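## Task

Place the entire chain bracelet in the rear-left section of the six-section jewelry box, the bangle in the rear-right section, every ring in the front-right section and every ear stud in the front-middle section. Each item must sit lower than the divider tops. The hinge marks the rear, and left/right are judged standing at the front looking toward the hinge. The box must stay upright on the table.

## Robot and tools

Robot: two 6-joint arms, left_arm and right_arm, each with a parallel gripper. Calibrated bases in the scene frame: left_arm at (+0.019, +0.328, +0.026) m, quat_wxyz (+1.000, 0, 0, -0.031); right_arm at (+0.041, -0.259, +0.023) m, quat_wxyz (+1.000, 0, 0, +0.028). Both bases have +z pointing up.

Frames: the scene frame has its origin at table-top height halfway between the nominal bases, +x reaching out over the table, +z up, and left_arm on the +y side (arm names do not match image sides). Fixed cameras and the table are given in the scene frame; each arm's end_effector_position (m), end_effector_quat_wxyz and its wrist camera are given in that arm's own base frame. Printed hand poses can be off by a few cm, more when stretched out. The gripper fingers point along its +z and close along its y; the reported point lies between the pads, about 1 cm back from the tips.

A row is always 14 plain numbers, even if one arm is idle: left_arm waist, shoulder, elbow, wrist pitch, wrist yaw, wrist roll, opening, then the same seven for right_arm. Joint values are absolute target angles in radians (the same values shown in Joint positions), not offsets. Stated ranges: waist -2.618 to 3.054, shoulder 0.000 to 3.142, elbow 0.000 to 3.142, wrist pitch -1.571 to 1.571, wrist yaw -1.571 to 1.571, wrist roll -2.094 to 2.094. True ends may differ by up to 0.059 rad; a target more than 0.059 rad beyond an end and farther out than the current angle gets the call rejected, and targets past the real end are clipped (reported as "joint sent to its limit"). Opening is an absolute command from -1 (closed) to +1 (fully open). To keep a gripper as is, resend its current command; a 0 means half-open, not "no change". To keep a joint still, resend its Joint targets value.

Tools:
- execute_actions(actions, cameras): actions is a list of actions; each action is a list of up to 15 rows, one per 1/30 s step, the last row repeating to fill 15 steps (0.5 s). An empty list just reports state and images. cameras picks images: omitted/null/["all"] gives all, [] gives none; unknown names invalidate the call.
- move(target, speed, blend, opening_speed, blocking, cameras): target is one 14-number row or a list of up to 15 rows, all absolute joint angles; the whole list shares 10 s. Joints interpolate together, so the hand moves on a curve and does not avoid obstacles or the other arm. speed in rad/s for the joint with most to travel, 0.01 to 12.57, default 0.5 (one value or one per target). blend in rad rounds corners at intermediate targets (default 0). opening_speed is the gripper command rate per second on the -1..+1 scale, at least 0.2. blocking=false returns after about 0.5 s while the move continues; a new move replaces it. The result adds a "move:" line: done, off_target (resting more than 0.035 rad from target), moving, held, fault, possibly limits=held. Done does not mean no contact.
- wait(seconds 0 to 10, cameras): lets time pass with last commands held; a running move continues.
- stop(cameras): brakes the running move; needs room.
- zoom_image(camera, region): camera is cam_high, cam_low, cam_left_wrist or cam_right_wrist; region [x0, y0, x1, y1] in pixels of its latest image (896x504, origin top-left), at most 504 by 504.
- finished_scene(scene): scene is 1 or 2; irreversible; the goal must hold with the robot hands off.

Motion limits: per step each joint target stays within 0.339 rad of its measured angle for waist/shoulder/elbow and 2.2 for the wrist joints; if targets would shift the gripper over 200 mm, they are scaled back. Big moves take several actions; send the remainder if unfinished. Friction and load can leave joints short, and tiny turns may not happen.

Results: Joint positions and Joint velocities have a block per arm in joint order, ending with finger gap in m (0.093 fully open) and its rate. Joint targets shows current drive targets; Tool commands shows gripper commands. grip_measured is the gripper motor on the -1..+1 scale: pads meet near -0.94, and each mm of object width adds about 0.0208; readings may be up to 0.02 high. For a firm grip on a rigid part command at least 0.24 below its width reading; small, round or soft items may need lower. Closing fully on a thin item looks the same as closing on nothing, so confirm with cameras. Keep sending the closing value to hold; release with a value well above the width reading. Joint torques are total drive output including weight, with offsets and noise; joints 1 to 3 wrap at ±28 N m. Lines "joint command not followed" mean the clearance check altered targets. Motor temperatures: MOTOR HOT at 75 °C, OVER-TEMPERATURE FAULT at 90 °C folds that arm for the rest of the scene, at 100 °C it goes limp. Holding loads, stretching out or pushing at unreachable poses heats motors.

Cameras: cam_high, cam_low (fixed) and cam_left_wrist, cam_right_wrist, all 896x504, with calibration given as K, distortion and T_world_to_cam; fixed cameras may have shifted slightly, and wrist images can lag while moving.

Avoid: dropping items, opening while a part is moving, slamming, hard hits or strong presses, gripping or striking the other arm, tipping the box, and anything leaving the table. Loose items may get nudged occasionally. Thinking time advances the simulation, so plan efficiently; smooth, low-effort motion is preferred.

Each tool is called after "Emit:" by a JSON object that holds its "method" and its "body".

## Session

Emit:
{"method": "execute_actions", "body": {"actions": []}}

Scene clock: 0.00 s.
left_arm: end_effector_position=(+0.2892, -0.0526, +0.0391) grip_measured=+1.000 end_effector_quat_wxyz=(+0.433, -0.031, +0.899, -0.062) | right_arm: end_effector_position=(+0.2077, +0.1119, +0.1511) grip_measured=+1.000 end_effector_quat_wxyz=(+0.510, -0.067, +0.774, +0.370)
Joint positions: left_arm=[-0.239 1.161 0.199 0.293 -0.104 -0.258 0.093] | right_arm=[0.047 0.214 0.114 -0.162 -0.65 0.382 0.093]
Joint velocities: within noise
Joint torques (N m): no reading
Motor temperatures (°C): left_arm=[28 35 32 37 26 28 27] | right_arm=[30 36 35 35 29 26 27]
Heat: left arm: 37 °C; right arm: 36 °C.
Joint targets: left_arm=[-0.239 1.157 0.210 0.301 -0.104 -0.257] | right_arm=[0.047 0.215 0.123 -0.162 -0.650 0.382]
Tool commands: left_gripper/opening=+1.0 right_gripper/opening=+1.0

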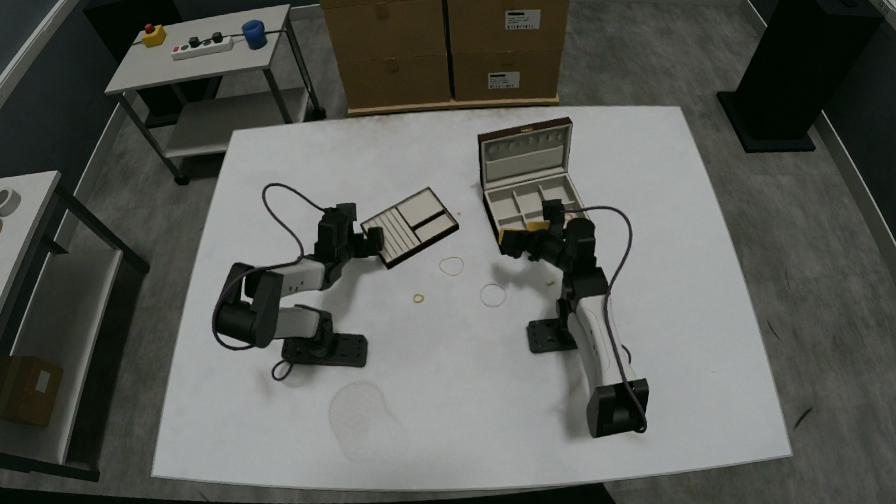

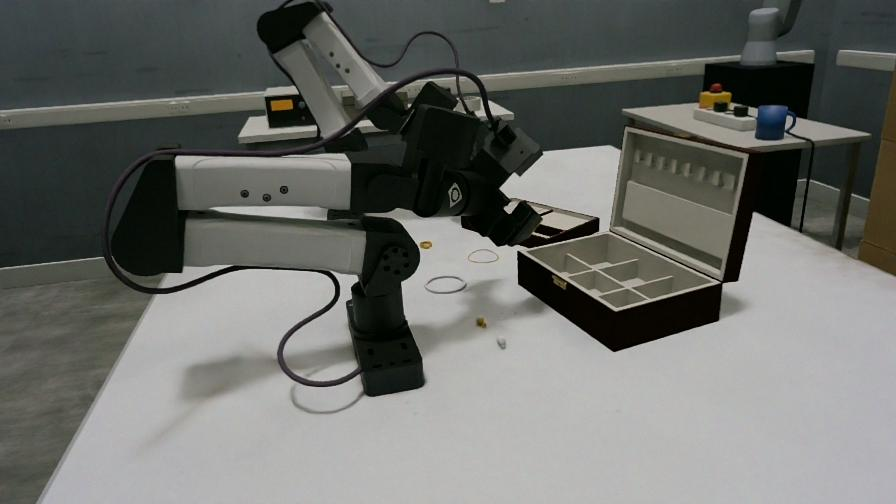

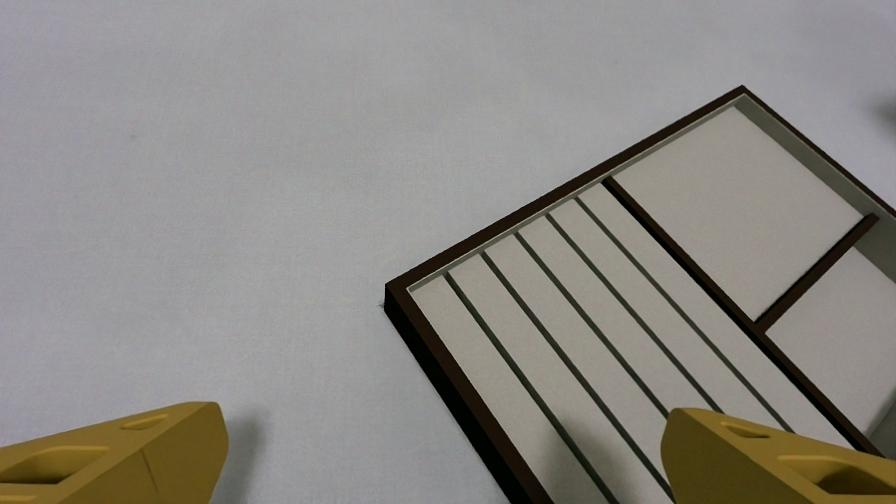

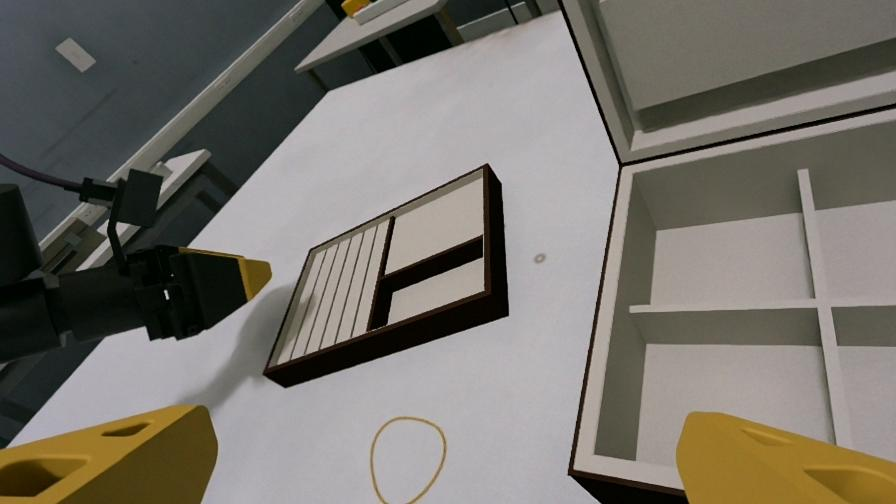

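Emit:
{"method": "move", "body": {"target": [0.5,0.7,0.5,-0.3,0,0,1,-1.2,0.214,0.114,-0.162,-0.65,0.382,1], "speed": 1.0}}

Emit:
{"method": "zoom_image", "body": {"camera": "cam_high", "region": [350, 110, 610, 330]}}

Emit:
{"method": "zoom_image", "body": {"camera": "cam_low", "region": [380, 120, 780, 380]}}

Scene clock: 42.40 s.
left_arm: end_effector_position=(+0.2451, +0.1340, +0.1619) grip_measured=+1.000 end_effector_quat_wxyz=(+0.479, -0.219, +0.841, +0.124) | right_arm: end_effector_position=(+0.1730, -0.1603, +0.1511) grip_measured=+1.000 end_effector_quat_wxyz=(+0.630, +0.396, +0.668, +0.005)
Joint positions: left_arm=[0.492 0.704 0.469 -0.302 -0.013 -0.009 0.093] | right_arm=[-1.195 0.214 0.114 -0.162 -0.652 0.382 0.093]
Joint torques (N m): left_arm=[0.46 -0.65 9.37 1.91 0.2 0.13] | right_arm=[0.05 1.72 7.95 2.14 -0.1 0.02]
Motor temperatures (°C): left_arm=[28 35 35 43 26 28 27] | right_arm=[30 35 42 40 28 26 27]
Heat: left arm: 43 °C; right arm: 42 °C.
Joint targets: left_arm=[0.500 0.700 0.500 -0.300 0.000 0.000] | right_arm=[-1.200 0.214 0.114 -0.162 -0.650 0.382]
move: done
camera_calibration:
cam_left_wrist: T_world_to_cam=[[0.493121, -0.869885, 0.0115014, -0.00612418], [-0.695987, -0.402405, -0.594704, 0.362795], [0.521952, 0.285256, -0.803862, 0.044841], [0, 0, 0, 1]] pos_world=[0.232116, 0.127872, 0.251872]
cam_right_wrist: T_world_to_cam=[[-0.514351, -0.695332, -0.501952, 0.0526705], [-0.276196, 0.68844, -0.670646, 0.298763], [0.811886, -0.20631, -0.546148, -0.0145214], [0, 0, 0, 1]] pos_world=[0.121398, -0.172053, 0.218872]

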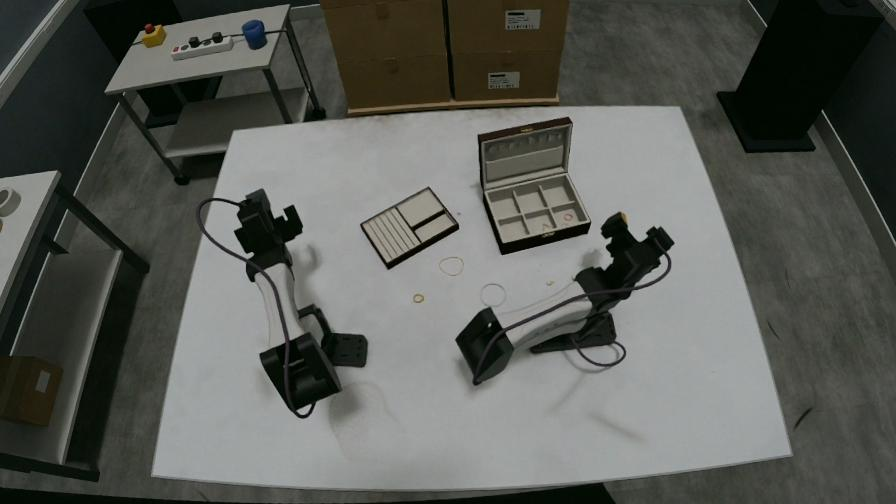

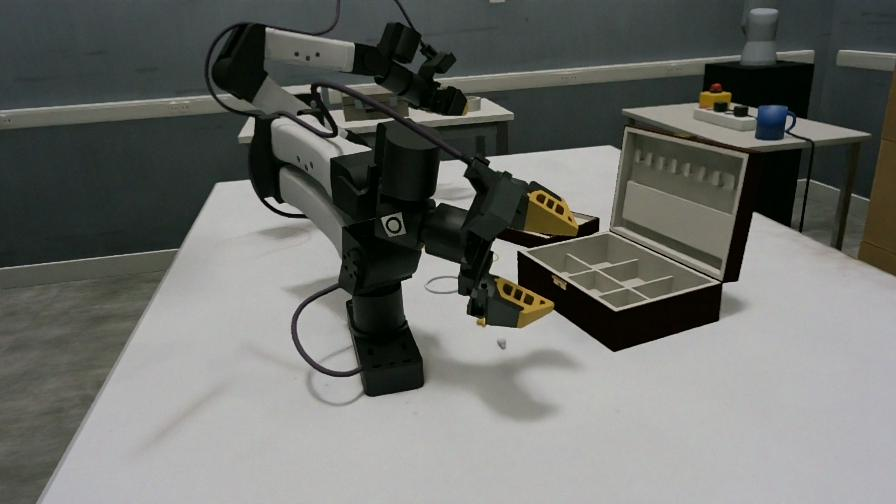

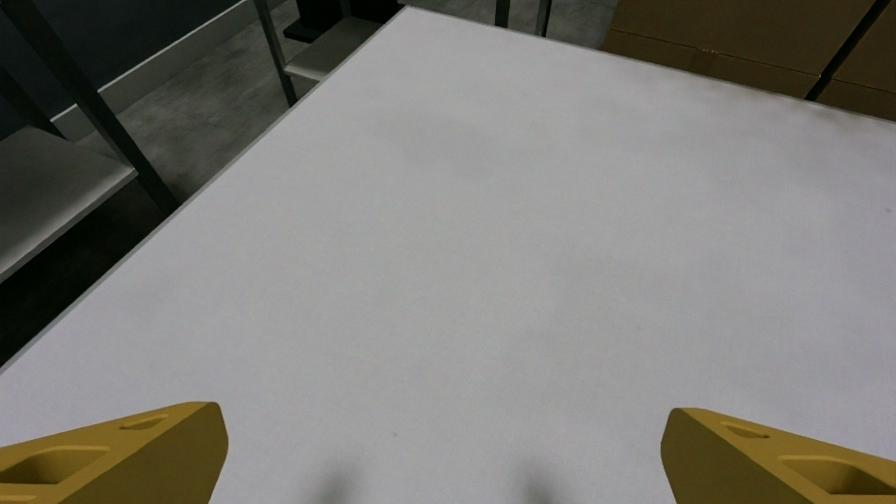

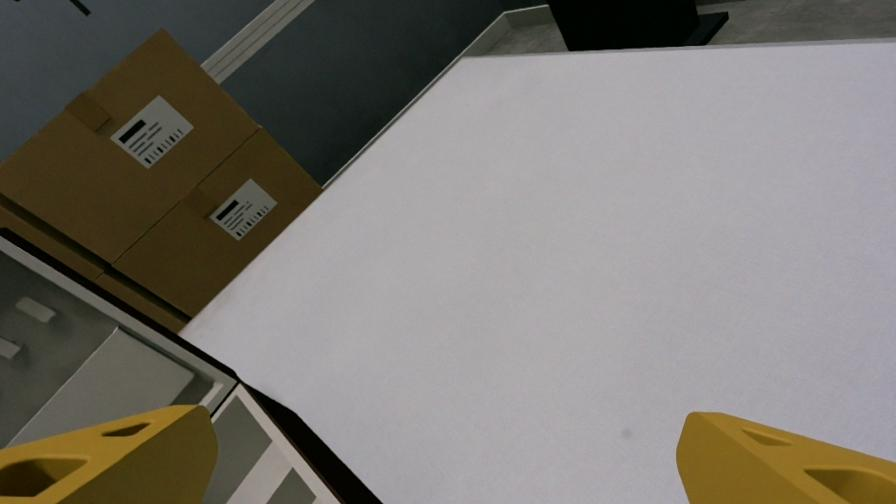

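Scaled by 1.938 from the camera's 896x504 image, which has a finer 1280x720 frame.

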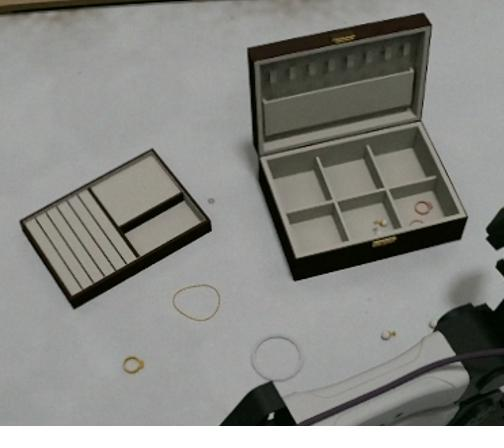

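Scaled by 1.260 from the camera's 896x504 image, which has a finer 1280x720 frame.

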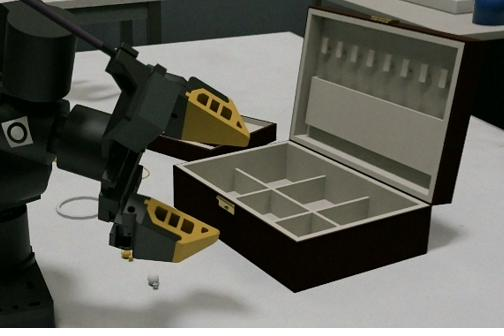

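Emit:
{"method": "move", "body": {"target": [0.5,0.7,0.5,-0.3,0,0,1,-0.09,1.22,1.12,-1.449,0,0,0], "speed": 1.0}}

Scene clock: 86.83 s.
left_arm: end_effector_position=(+0.2449, +0.1337, +0.1615) grip_measured=+1.000 end_effector_quat_wxyz=(+0.478, -0.219, +0.842, +0.123) | right_arm: end_effector_position=(+0.1826, -0.0158, +0.1498) grip_measured=+0.002 end_effector_quat_wxyz=(+0.011, +0.054, +0.998, +0.004)
Joint positions: left_arm=[0.492 0.704 0.469 -0.304 -0.012 -0.009 0.093] | right_arm=[-0.095 1.214 1.098 -1.433 -0.009 0.013 0.045]
Joint torques (N m): left_arm=[0.46 -0.65 9.39 1.91 0.18 0.12] | right_arm=[0.91 -2.74 8.57 0.23 0.12 -0.1]
Heat: left arm: 42 °C; right arm: 43 °C.
Joint targets: left_arm=[0.500 0.700 0.500 -0.300 0.000 0.000] | right_arm=[-0.090 1.220 1.120 -1.449 0.000 0.000]
move: done
camera_calibration:
cam_left_wrist: T_world_to_cam=[[0.492159, -0.870433, 0.0112151, -0.00584247], [-0.697482, -0.402013, -0.593216, 0.362438], [0.520863, 0.284134, -0.804965, 0.0452203], [0, 0, 0, 1]] pos_world=[0.232116, 0.127771, 0.25147]
cam_right_wrist: T_world_to_cam=[[-0.100831, -0.994704, -0.019927, 0.00502128], [-0.90607, 0.0835364, 0.4148, 0.143898], [-0.410938, 0.0598798, -0.909694, 0.288677], [0, 0, 0, 1]] pos_world=[0.249517, -0.024312, 0.203019]

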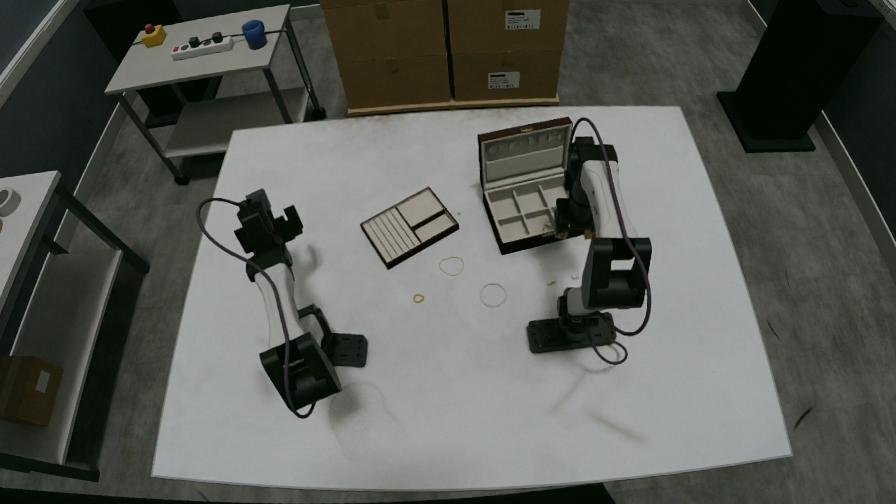

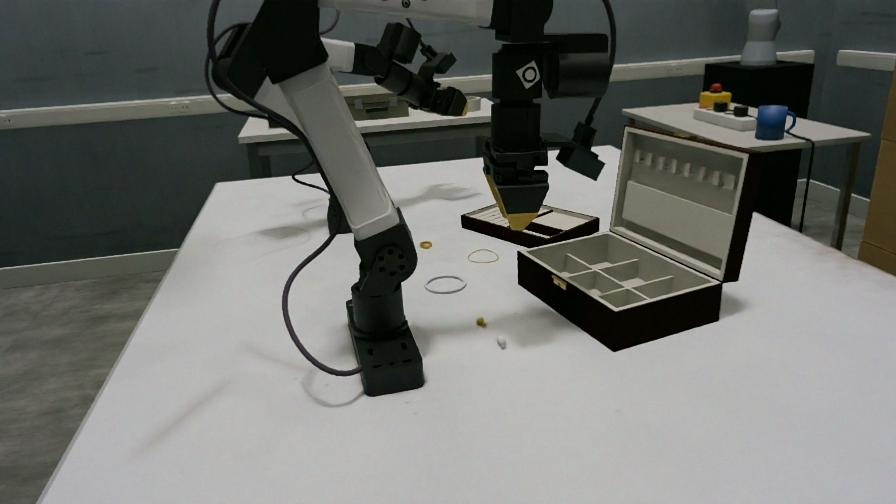

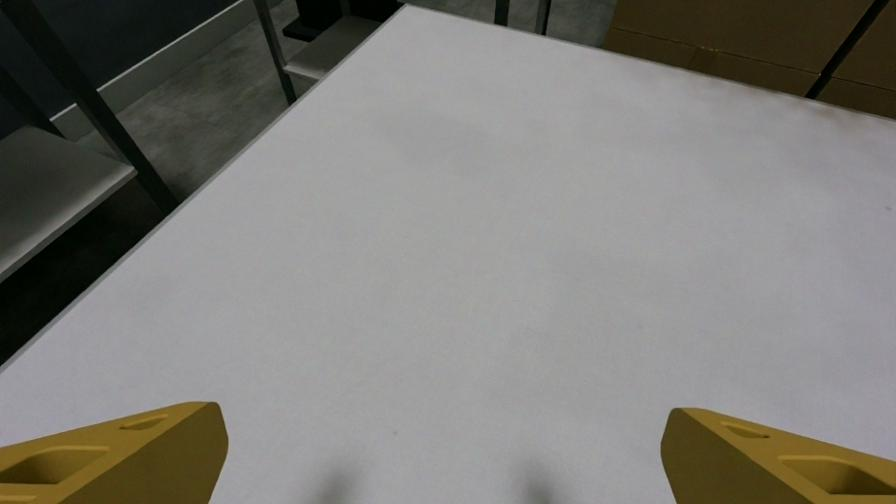

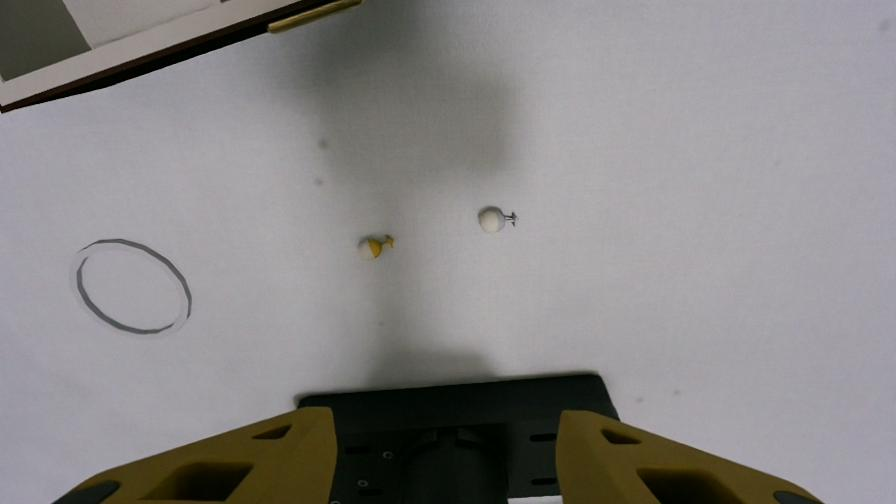

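Emit:
{"method": "move", "body": {"target": [[0.5,0.7,0.5,-0.3,0,0,1,-0.22,1.23,0.68,-1.022,0,1.57,-0.3],[0.5,0.7,0.5,-0.3,0,0,1,-0.22,1.346,0.531,-0.758,0,1.57,-0.3]], "speed": [1.2,0.4]}}

Emit:
{"method": "zoom_image", "body": {"camera": "cam_low", "region": [400, 250, 600, 400]}}

Scene clock: 112.67 s.
left_arm: end_effector_position=(+0.2449, +0.1337, +0.1614) grip_measured=+1.000 end_effector_quat_wxyz=(+0.478, -0.218, +0.842, +0.124) | right_arm: end_effector_position=(+0.1601, -0.0334, -0.0057) grip_measured=-0.298 end_effector_quat_wxyz=(-0.017, +0.773, +0.634, -0.009)
Joint positions: left_arm=[0.492 0.704 0.469 -0.305 -0.012 -0.008 0.093] | right_arm=[-0.214 1.338 0.538 -0.81 -0.008 1.554 0.031]
Joint torques (N m): left_arm=[0.46 -0.65 9.39 1.91 0.18 0.12] | right_arm=[-0.06 -2.67 4.62 0.73 0.15 0.21]
Motor temperatures (°C): left_arm=[28 35 40 43 26 27 27] | right_arm=[30 35 42 37 28 26 27]
Heat: left arm: 43 °C; right arm: 42 °C.
Joint targets: left_arm=[0.500 0.700 0.500 -0.300 0.000 0.000] | right_arm=[-0.220 1.346 0.531 -0.758 0.000 1.570]
move: off_target (right_arm); right_arm: the wrist pitch is farthest, 0.052 rad from its target
camera_calibration:
cam_left_wrist: T_world_to_cam=[[0.492034, -0.870508, 0.0108693, -0.00580263], [-0.697849, -0.401846, -0.592898, 0.362322], [0.52049, 0.284141, -0.805205, 0.0453142], [0, 0, 0, 1]] pos_world=[0.232115, 0.127671, 0.25137]
cam_right_wrist: T_world_to_cam=[[-0.981452, 0.189682, 0.0277855, 0.162975], [0.182229, 0.878075, 0.442467, 0.041986], [0.0595301, 0.439323, -0.896354, 0.0765403], [0, 0, 0, 1]] pos_world=[0.147745, -0.101406, 0.0455015]

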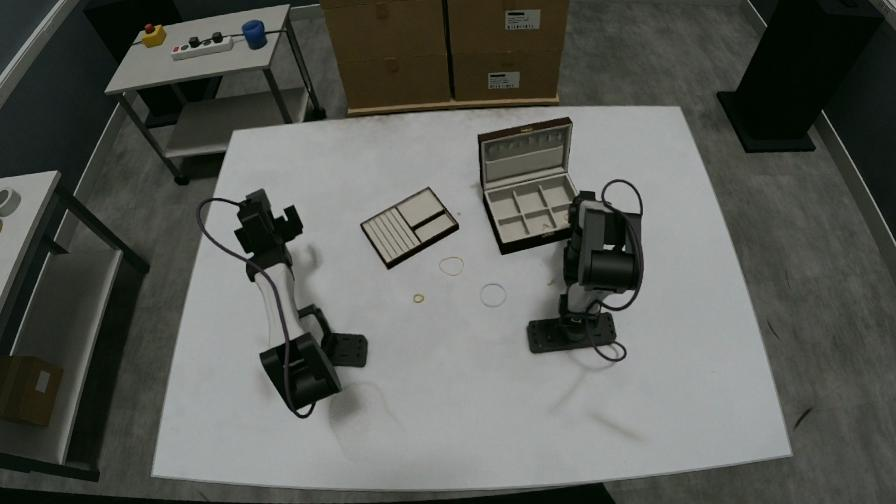

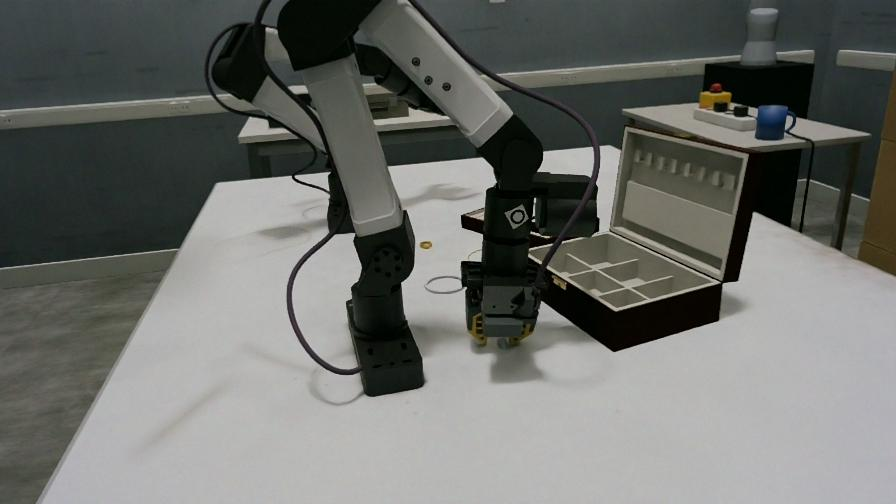

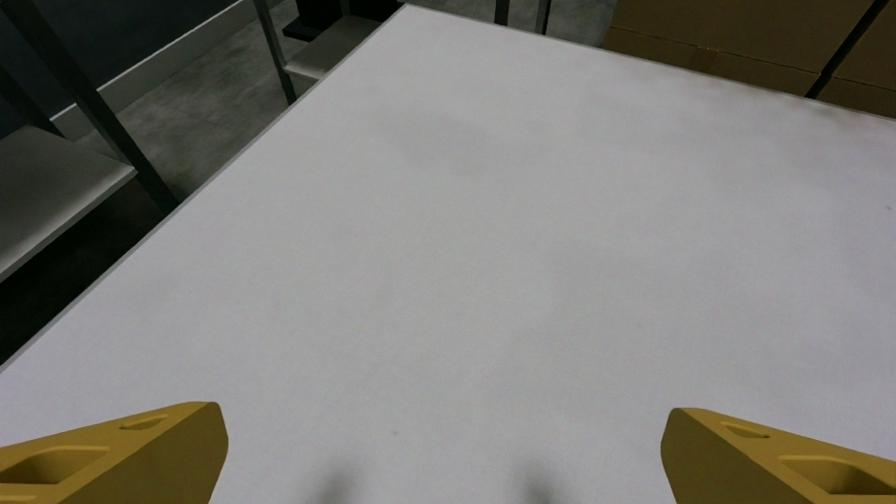

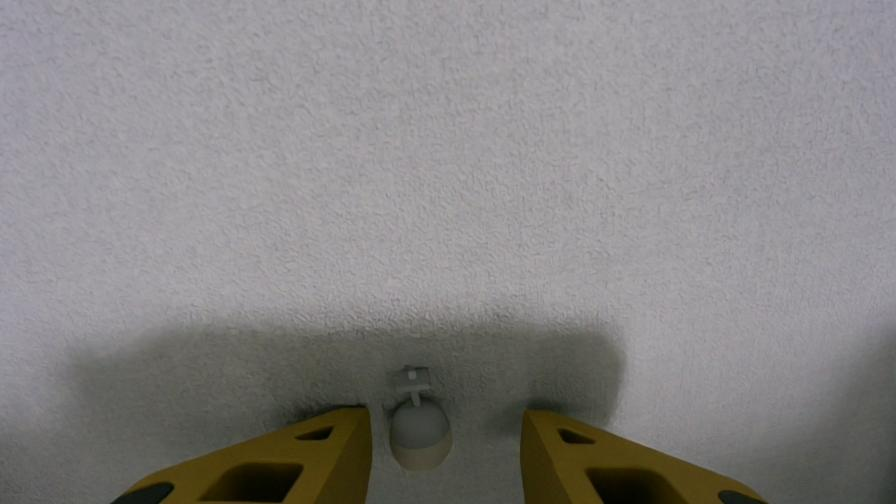

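Scaled by 2.520 from the camera's 896x504 image, which has a finer 1280x720 frame.

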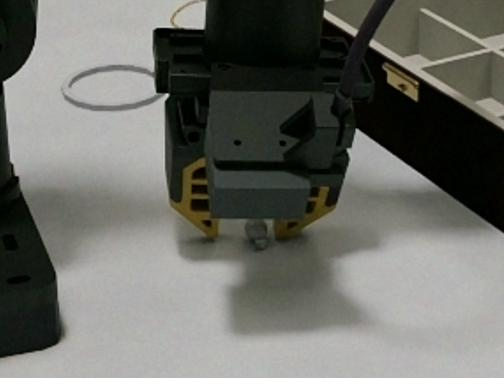

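Emit:
{"method": "move", "body": {"target": [[0.5,0.7,0.5,-0.3,0,0,1,-0.225,1.376,0.531,-0.69,0,1.57,-0.3],[0.5,0.7,0.5,-0.3,0,0,1,-0.225,1.376,0.531,-0.69,0,1.57,-0.95]], "speed": 0.4, "opening_speed": 0.8, "cameras": ["cam_right_wrist"]}}

Scene clock: 125.80 s.
left_arm: end_effector_position=(+0.2448, +0.1337, +0.1613) grip_measured=+1.000 end_effector_quat_wxyz=(+0.478, -0.218, +0.842, +0.123) | right_arm: end_effector_position=(+0.1696, -0.0355, -0.0068) grip_measured=-0.863 end_effector_quat_wxyz=(-0.005, +0.775, +0.632, +0.003)
Joint positions: left_arm=[0.492 0.704 0.469 -0.305 -0.012 -0.008 0.093] | right_arm=[-0.217 1.348 0.541 -0.769 -0.011 1.555 0.004]
Joint torques (N m): left_arm=[0.46 -0.64 9.39 1.92 0.18 0.12] | right_arm=[-0.18 -0.91 4.41 1.09 0.18 0.21]
Heat: left arm: 43 °C; right arm: 41 °C.
Joint targets: left_arm=[0.500 0.700 0.500 -0.300 0.000 0.000] | right_arm=[-0.225 1.376 0.531 -0.690 0.000 1.570]
move: off_target (right_arm); target 2's new numbers were sent with right_arm's wrist pitch 0.117 rad from that target; right_arm: the wrist pitch is farthest, 0.079 rad from its target
camera_calibration:
cam_right_wrist: T_world_to_cam=[[-0.981083, 0.1935, -0.00581716, 0.17255], [0.170786, 0.879282, 0.444629, 0.044603], [0.0911509, 0.435225, -0.895696, 0.0703669], [0, 0, 0, 1]] pos_world=[0.155255, -0.103233, 0.0441993]
Images, in order (width x height): cam_right_wrist 896x504.

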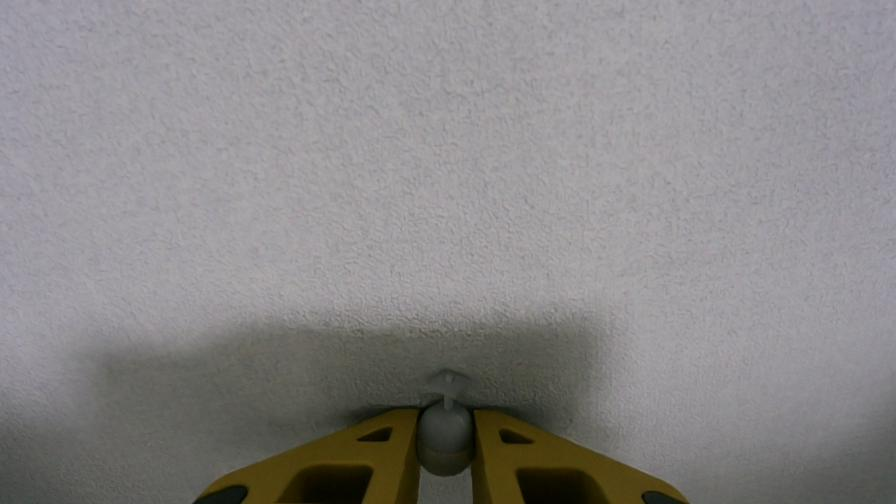

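Emit:
{"method": "move", "body": {"target": [[0.5,0.7,0.5,-0.3,0,0,1,-0.225,1.23,0.68,-1.022,0,1.57,-0.95],[0.5,0.7,0.5,-0.3,0,0,1,-0.02,1.15,1.27,-1.2,0,0,-0.95]], "speed": [0.5,1.0], "cameras": ["cam_right_wrist","cam_high"]}}

Emit:
{"method": "zoom_image", "body": {"camera": "cam_high", "region": [390, 170, 590, 320]}}

Emit:
{"method": "zoom_image", "body": {"camera": "cam_right_wrist", "region": [300, 0, 800, 400]}}

Scene clock: 139.43 s.
left_arm: end_effector_position=(+0.2448, +0.1337, +0.1613) grip_measured=+1.000 end_effector_quat_wxyz=(+0.478, -0.218, +0.842, +0.123) | right_arm: end_effector_position=(+0.2639, -0.0054, +0.2212) grip_measured=-0.881 end_effector_quat_wxyz=(+0.234, +0.018, +0.972, +0.003)
Joint positions: left_arm=[0.492 0.704 0.469 -0.305 -0.012 -0.008 0.093] | right_arm=[-0.026 1.161 1.249 -1.186 -0.009 0.013 0.003]
Joint torques (N m): left_arm=[0.44 -0.65 9.39 1.92 0.18 0.12] | right_arm=[0.99 -4.46 8.92 1.16 0.11 -0.1]
Heat: left arm: 43 °C; right arm: 40 °C.
Joint targets: left_arm=[0.500 0.700 0.500 -0.300 0.000 0.000] | right_arm=[-0.020 1.150 1.270 -1.200 0.000 0.000]
move: done
camera_calibration:
cam_right_wrist: T_world_to_cam=[[-0.0230118, -0.999539, -0.0198272, 0.00440873], [-0.999454, 0.0234709, -0.0232409, 0.308359], [0.0236956, 0.0192815, -0.999533, 0.291411], [0, 0, 0, 1]] pos_world=[0.301388, -0.00844963, 0.298529]
Images, in order (width x height): cam_high 896x504, cam_right_wrist 896x504.

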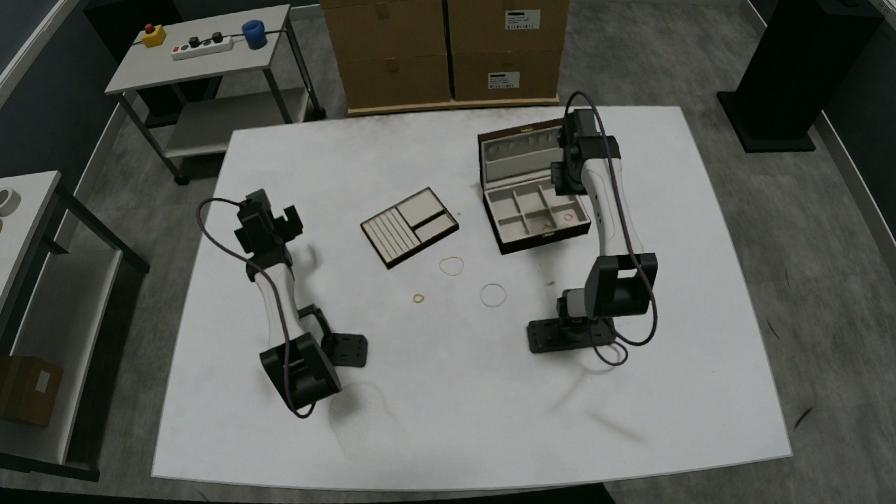

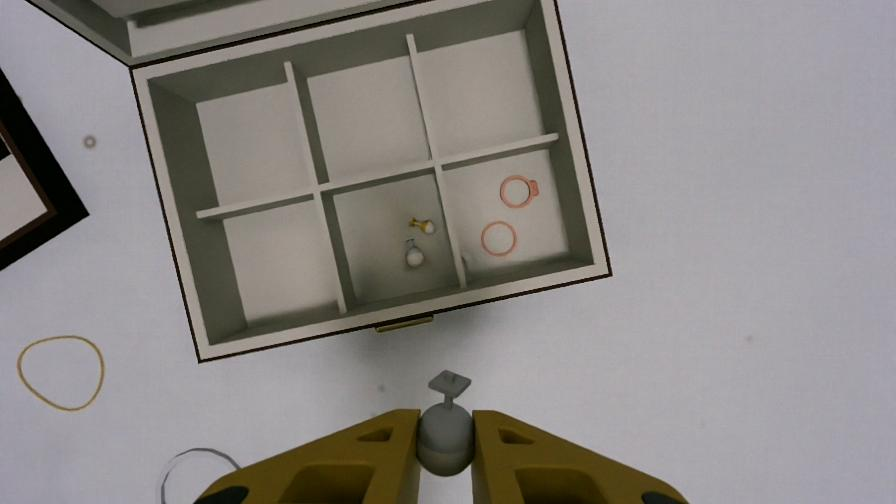

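Scaled by 2.520 from the camera's 896x504 image, which has a finer 1280x720 frame.

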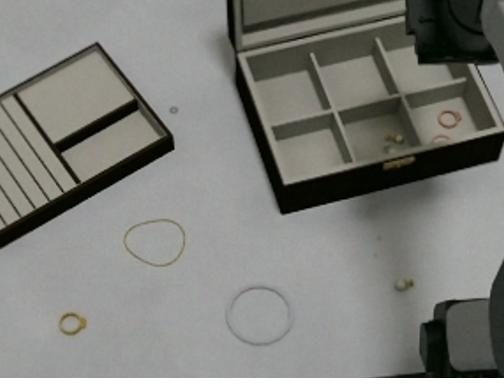

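Scaled by 1.008 from the camera's 896x504 image, which has a finer 1280x720 frame.

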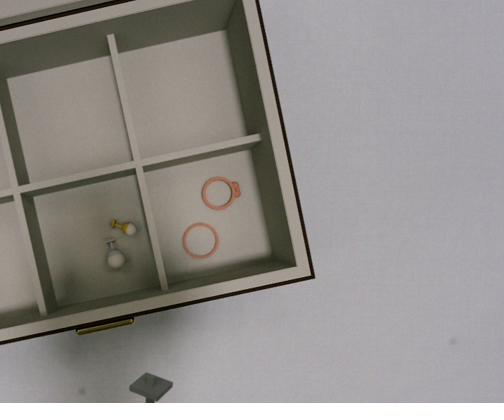

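Emit:
{"method": "move", "body": {"target": [[0.5,0.7,0.5,-0.3,0,0,1,0.143,1.748,1.39,-1.20,0,1.57,-0.95],[0.5,0.7,0.5,-0.3,0,0,1,0.143,1.87,1.12,-0.785,0,1.57,-0.95],[0.5,0.7,0.5,-0.3,0,0,1,0.143,1.87,1.12,-0.785,0,1.57,-0.55]], "speed": [1.0,0.5,0.5], "opening_speed": 0.5, "cameras": ["cam_right_wrist","cam_low"]}}

Scene clock: 175.83 s.
left_arm: end_effector_position=(+0.2448, +0.1337, +0.1613) grip_measured=+1.000 end_effector_quat_wxyz=(+0.478, -0.218, +0.842, +0.123) | right_arm: end_effector_position=(+0.3091, +0.0443, +0.0036) grip_measured=-0.553 end_effector_quat_wxyz=(-0.010, +0.650, +0.760, -0.005)
Joint positions: left_arm=[0.492 0.704 0.469 -0.305 -0.012 -0.008 0.093] | right_arm=[0.138 1.862 1.124 -0.853 -0.008 1.554 0.019]
Joint torques (N m): left_arm=[0.46 -0.65 9.37 1.91 0.18 0.12] | right_arm=[0.91 -8.27 5.19 0.95 0.15 0.22]
Heat: left arm: 44 °C; right arm: 41 °C.
Joint targets: left_arm=[0.500 0.700 0.500 -0.300 0.000 0.000] | right_arm=[0.143 1.870 1.120 -0.785 0.000 1.570]
move: off_target (right_arm); target 3's new numbers were sent with right_arm's wrist pitch 0.053 rad from that target; right_arm: the wrist pitch is farthest, 0.068 rad from its target
camera_calibration:
cam_right_wrist: T_world_to_cam=[[-0.986983, -0.160499, 0.010204, 0.31152], [-0.139501, 0.885974, 0.442256, 0.041588], [-0.0800223, 0.435075, -0.896831, 0.085152], [0, 0, 0, 1]] pos_world=[0.32008, -0.0238947, 0.0547956]
Images, in order (width x height): cam_low 896x504, cam_right_wrist 896x504.

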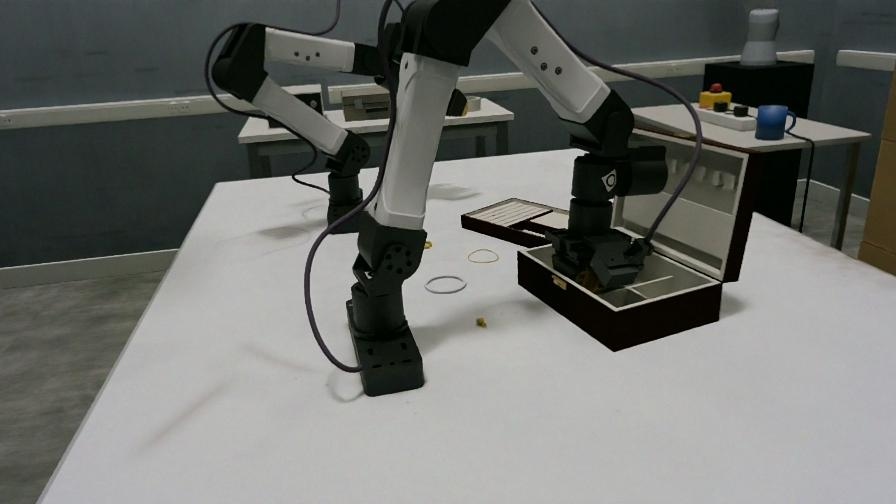

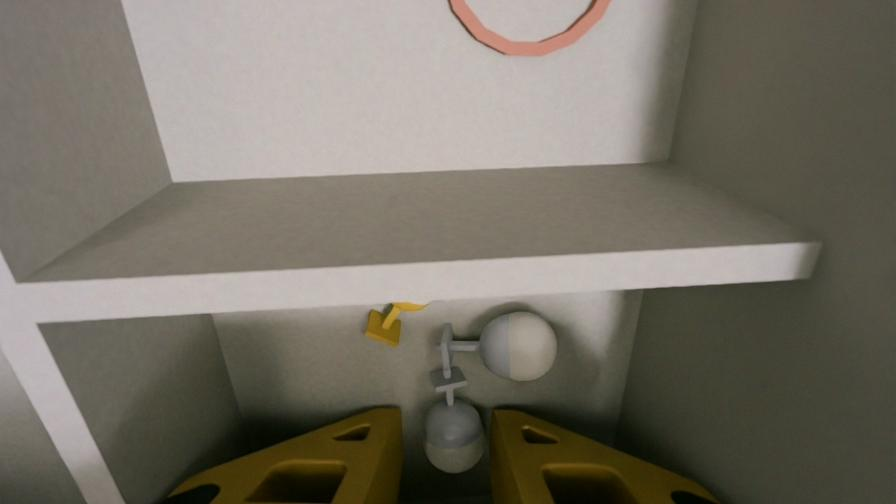

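Emit:
{"method": "move", "body": {"target": [[0.5,0.7,0.5,-0.3,0,0,1,0.143,1.748,1.39,-1.20,0,1.57,-0.5],[0.5,0.7,0.5,-0.3,0,0,1,0.171,1.18,0.651,-1.04,0,1.57,-0.2],[0.5,0.7,0.5,-0.3,0,0,1,0.171,1.31,0.497,-0.70,0,1.57,-0.2]], "speed": [0.6,1.0,0.4], "opening_speed": 0.8, "cameras": ["cam_right_wrist","cam_low"]}}

Scene clock: 193.73 s.
left_arm: end_effector_position=(+0.2448, +0.1337, +0.1613) grip_measured=+1.000 end_effector_quat_wxyz=(+0.478, -0.218, +0.842, +0.123) | right_arm: end_effector_position=(+0.1663, +0.0290, -0.0060) grip_measured=-0.202 end_effector_quat_wxyz=(+0.003, +0.640, +0.768, +0.010)
Joint positions: left_arm=[0.492 0.704 0.469 -0.305 -0.012 -0.008 0.093] | right_arm=[0.165 1.298 0.51 -0.763 -0.008 1.555 0.036]
Joint torques (N m): left_arm=[0.46 -0.65 9.39 1.92 0.18 0.12] | right_arm=[1.01 -2.03 4.27 0.98 0.15 0.21]
Heat: left arm: 45 °C; right arm: 41 °C.
Joint targets: left_arm=[0.500 0.700 0.500 -0.300 0.000 0.000] | right_arm=[0.171 1.310 0.497 -0.700 0.000 1.570]
move: off_target (right_arm); right_arm: the wrist pitch is farthest, 0.063 rad from its target
camera_calibration:
cam_right_wrist: T_world_to_cam=[[-0.982105, -0.18596, -0.0297974, 0.167851], [-0.179861, 0.879195, 0.441209, 0.0463299], [-0.0558495, 0.438673, -0.896909, 0.0675973], [0, 0, 0, 1]] pos_world=[0.176955, -0.0391726, 0.045189]
Images, in order (width x height): cam_low 896x504, cam_right_wrist 896x504.

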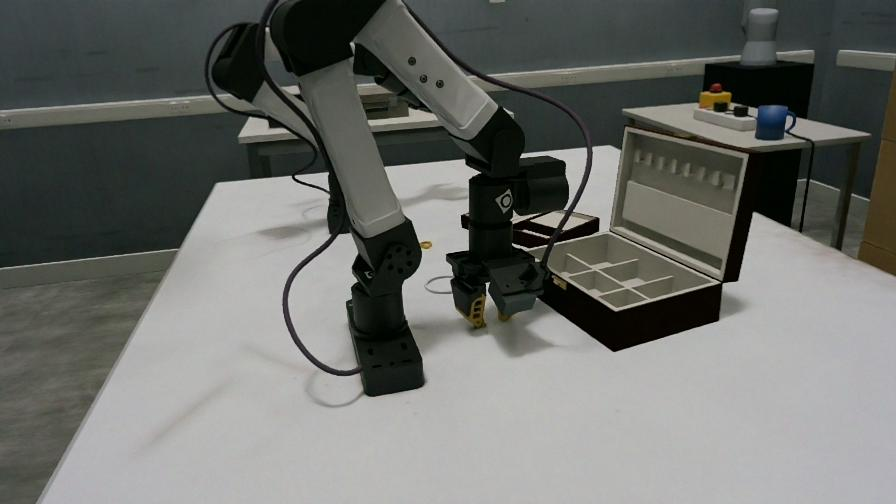

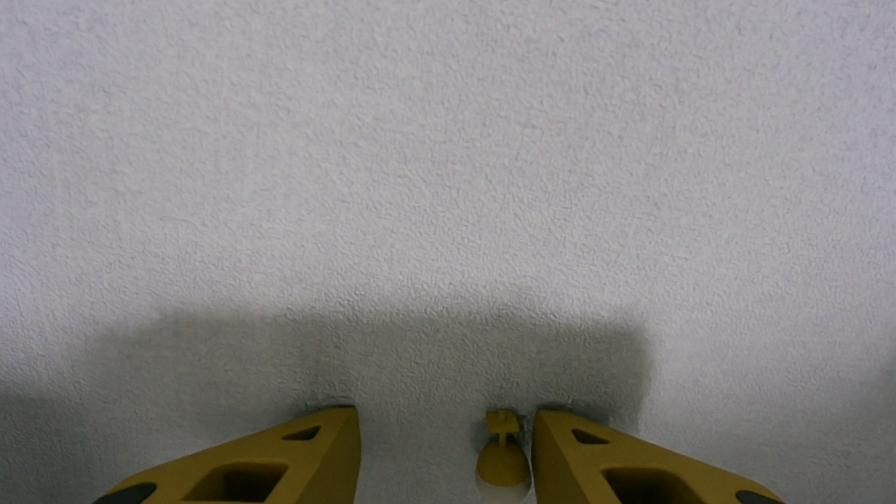

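Emit:
{"method": "move", "body": {"target": [[0.5,0.7,0.5,-0.3,0,0,1,0.171,1.295,0.497,-0.78,0,1.57,-0.2],[0.5,0.7,0.5,-0.3,0,0,1,0.171,1.295,0.497,-0.78,0,1.57,-0.95],[0.5,0.7,0.5,-0.3,0,0,1,0.171,1.18,0.651,-1.04,0,1.57,-0.95]], "speed": 0.4, "opening_speed": 0.6, "cameras": ["cam_right_wrist","cam_low"]}}

Scene clock: 204.93 s.
left_arm: end_effector_position=(+0.2448, +0.1337, +0.1613) grip_measured=+1.000 end_effector_quat_wxyz=(+0.478, -0.218, +0.842, +0.123) | right_arm: end_effector_position=(+0.1562, +0.0273, +0.0373) grip_measured=-0.890 end_effector_quat_wxyz=(-0.007, +0.641, +0.768, -0.002)
Joint positions: left_arm=[0.492 0.704 0.469 -0.305 -0.012 -0.008 0.093] | right_arm=[0.165 1.191 0.632 -1.025 -0.008 1.555 0.002]
Joint torques (N m): left_arm=[0.44 -0.65 9.39 1.92 0.18 0.13] | right_arm=[1.01 -3.71 7.76 0.07 0.15 0.21]
Heat: left arm: 45 °C; right arm: 40 °C.
Joint targets: left_arm=[0.500 0.700 0.500 -0.300 0.000 0.000] | right_arm=[0.171 1.180 0.651 -1.040 0.000 1.570]
move: done
camera_calibration:
cam_right_wrist: T_world_to_cam=[[-0.982608, -0.185681, 0.00191688, 0.157829], [-0.165719, 0.881536, 0.442076, 0.0245468], [-0.0837751, 0.43407, -0.896975, 0.111204], [0, 0, 0, 1]] pos_world=[0.168468, -0.0406034, 0.0885934]
Images, in order (width x height): cam_low 896x504, cam_right_wrist 896x504.

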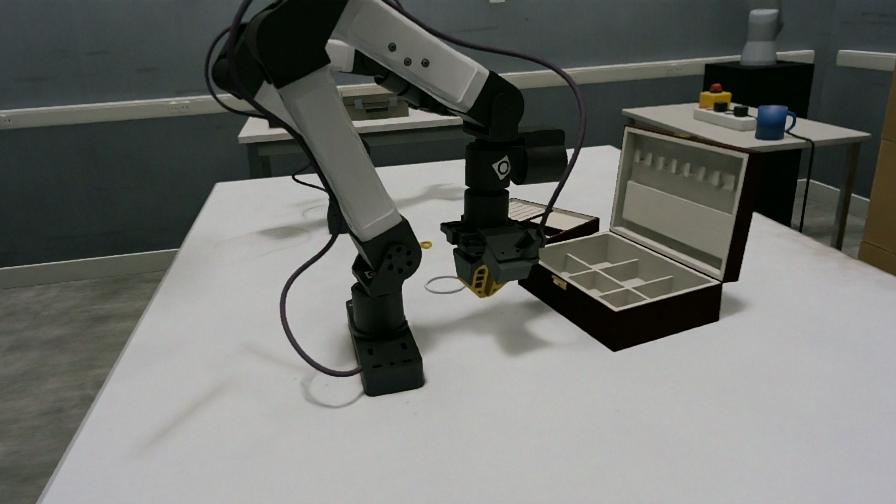

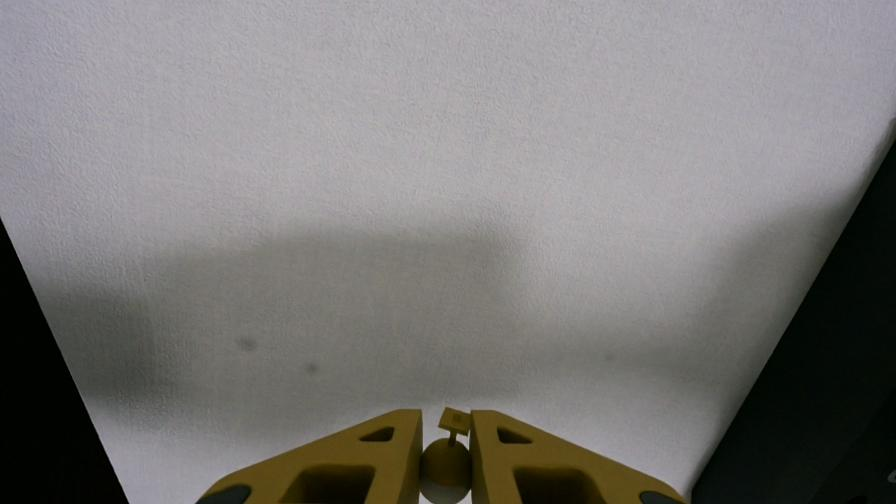

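Emit:
{"method": "move", "body": {"target": [[0.5,0.7,0.5,-0.3,0,0,1,0.143,1.826,1.487,-1.21,0,0,-0.95],[0.5,0.7,0.5,-0.3,0,0,1,0.143,1.937,1.22,-0.785,0,0,-0.95],[0.5,0.7,0.5,-0.3,0,0,1,0.143,1.937,1.22,-0.785,0,0,-0.6],[0.5,0.7,0.5,-0.3,0,0,1,0.143,1.826,1.487,-1.21,0,0,-0.6]], "speed": [1.0,0.5,0.5,0.5], "opening_speed": 0.5, "cameras": ["cam_right_wrist"]}}

Scene clock: 236.83 s.
left_arm: end_effector_position=(+0.2448, +0.1337, +0.1613) grip_measured=+1.000 end_effector_quat_wxyz=(+0.477, -0.218, +0.842, +0.123) | right_arm: end_effector_position=(+0.3374, +0.0464, +0.0904) grip_measured=-0.602 end_effector_quat_wxyz=(-0.002, -0.071, +0.997, -0.004)
Joint positions: left_arm=[0.492 0.704 0.469 -0.305 -0.012 -0.008 0.093] | right_arm=[0.14 1.846 1.468 -1.197 0.007 -0.002 0.016]
Joint torques (N m): left_arm=[0.44 -0.65 9.39 1.92 0.18 0.12] | right_arm=[0.7 -11.69 8.16 0.19 -0.04 0.07]
Heat: left arm: 46 °C; right arm: 41 °C.
Joint targets: left_arm=[0.500 0.700 0.500 -0.300 0.000 0.000] | right_arm=[0.143 1.826 1.487 -1.210 0.000 0.000]
move: done; target 3's new numbers were sent with right_arm's wrist pitch 0.112 rad from that target
camera_calibration:
cam_right_wrist: T_world_to_cam=[[0.14827, -0.988942, -0.00310728, -0.00452171], [-0.888336, -0.134566, 0.439034, 0.305566], [-0.434597, -0.0623351, -0.898465, 0.307137], [0, 0, 0, 1]] pos_world=[0.405597, 0.0557924, 0.141784]
Images, in order (width x height): cam_right_wrist 896x504.

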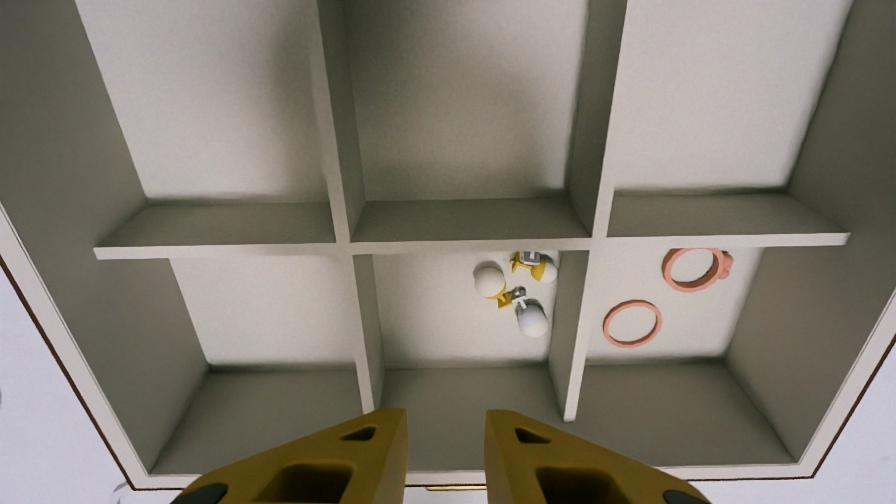

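Emit:
{"method": "zoom_image", "body": {"camera": "cam_right_wrist", "region": [350, 220, 650, 400]}}

Scaled by 1.680 from the camera's 896x504 image, which has a finer 1280x720 frame.

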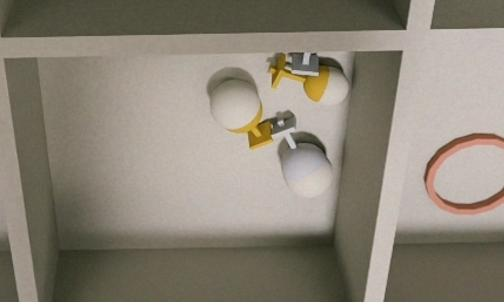

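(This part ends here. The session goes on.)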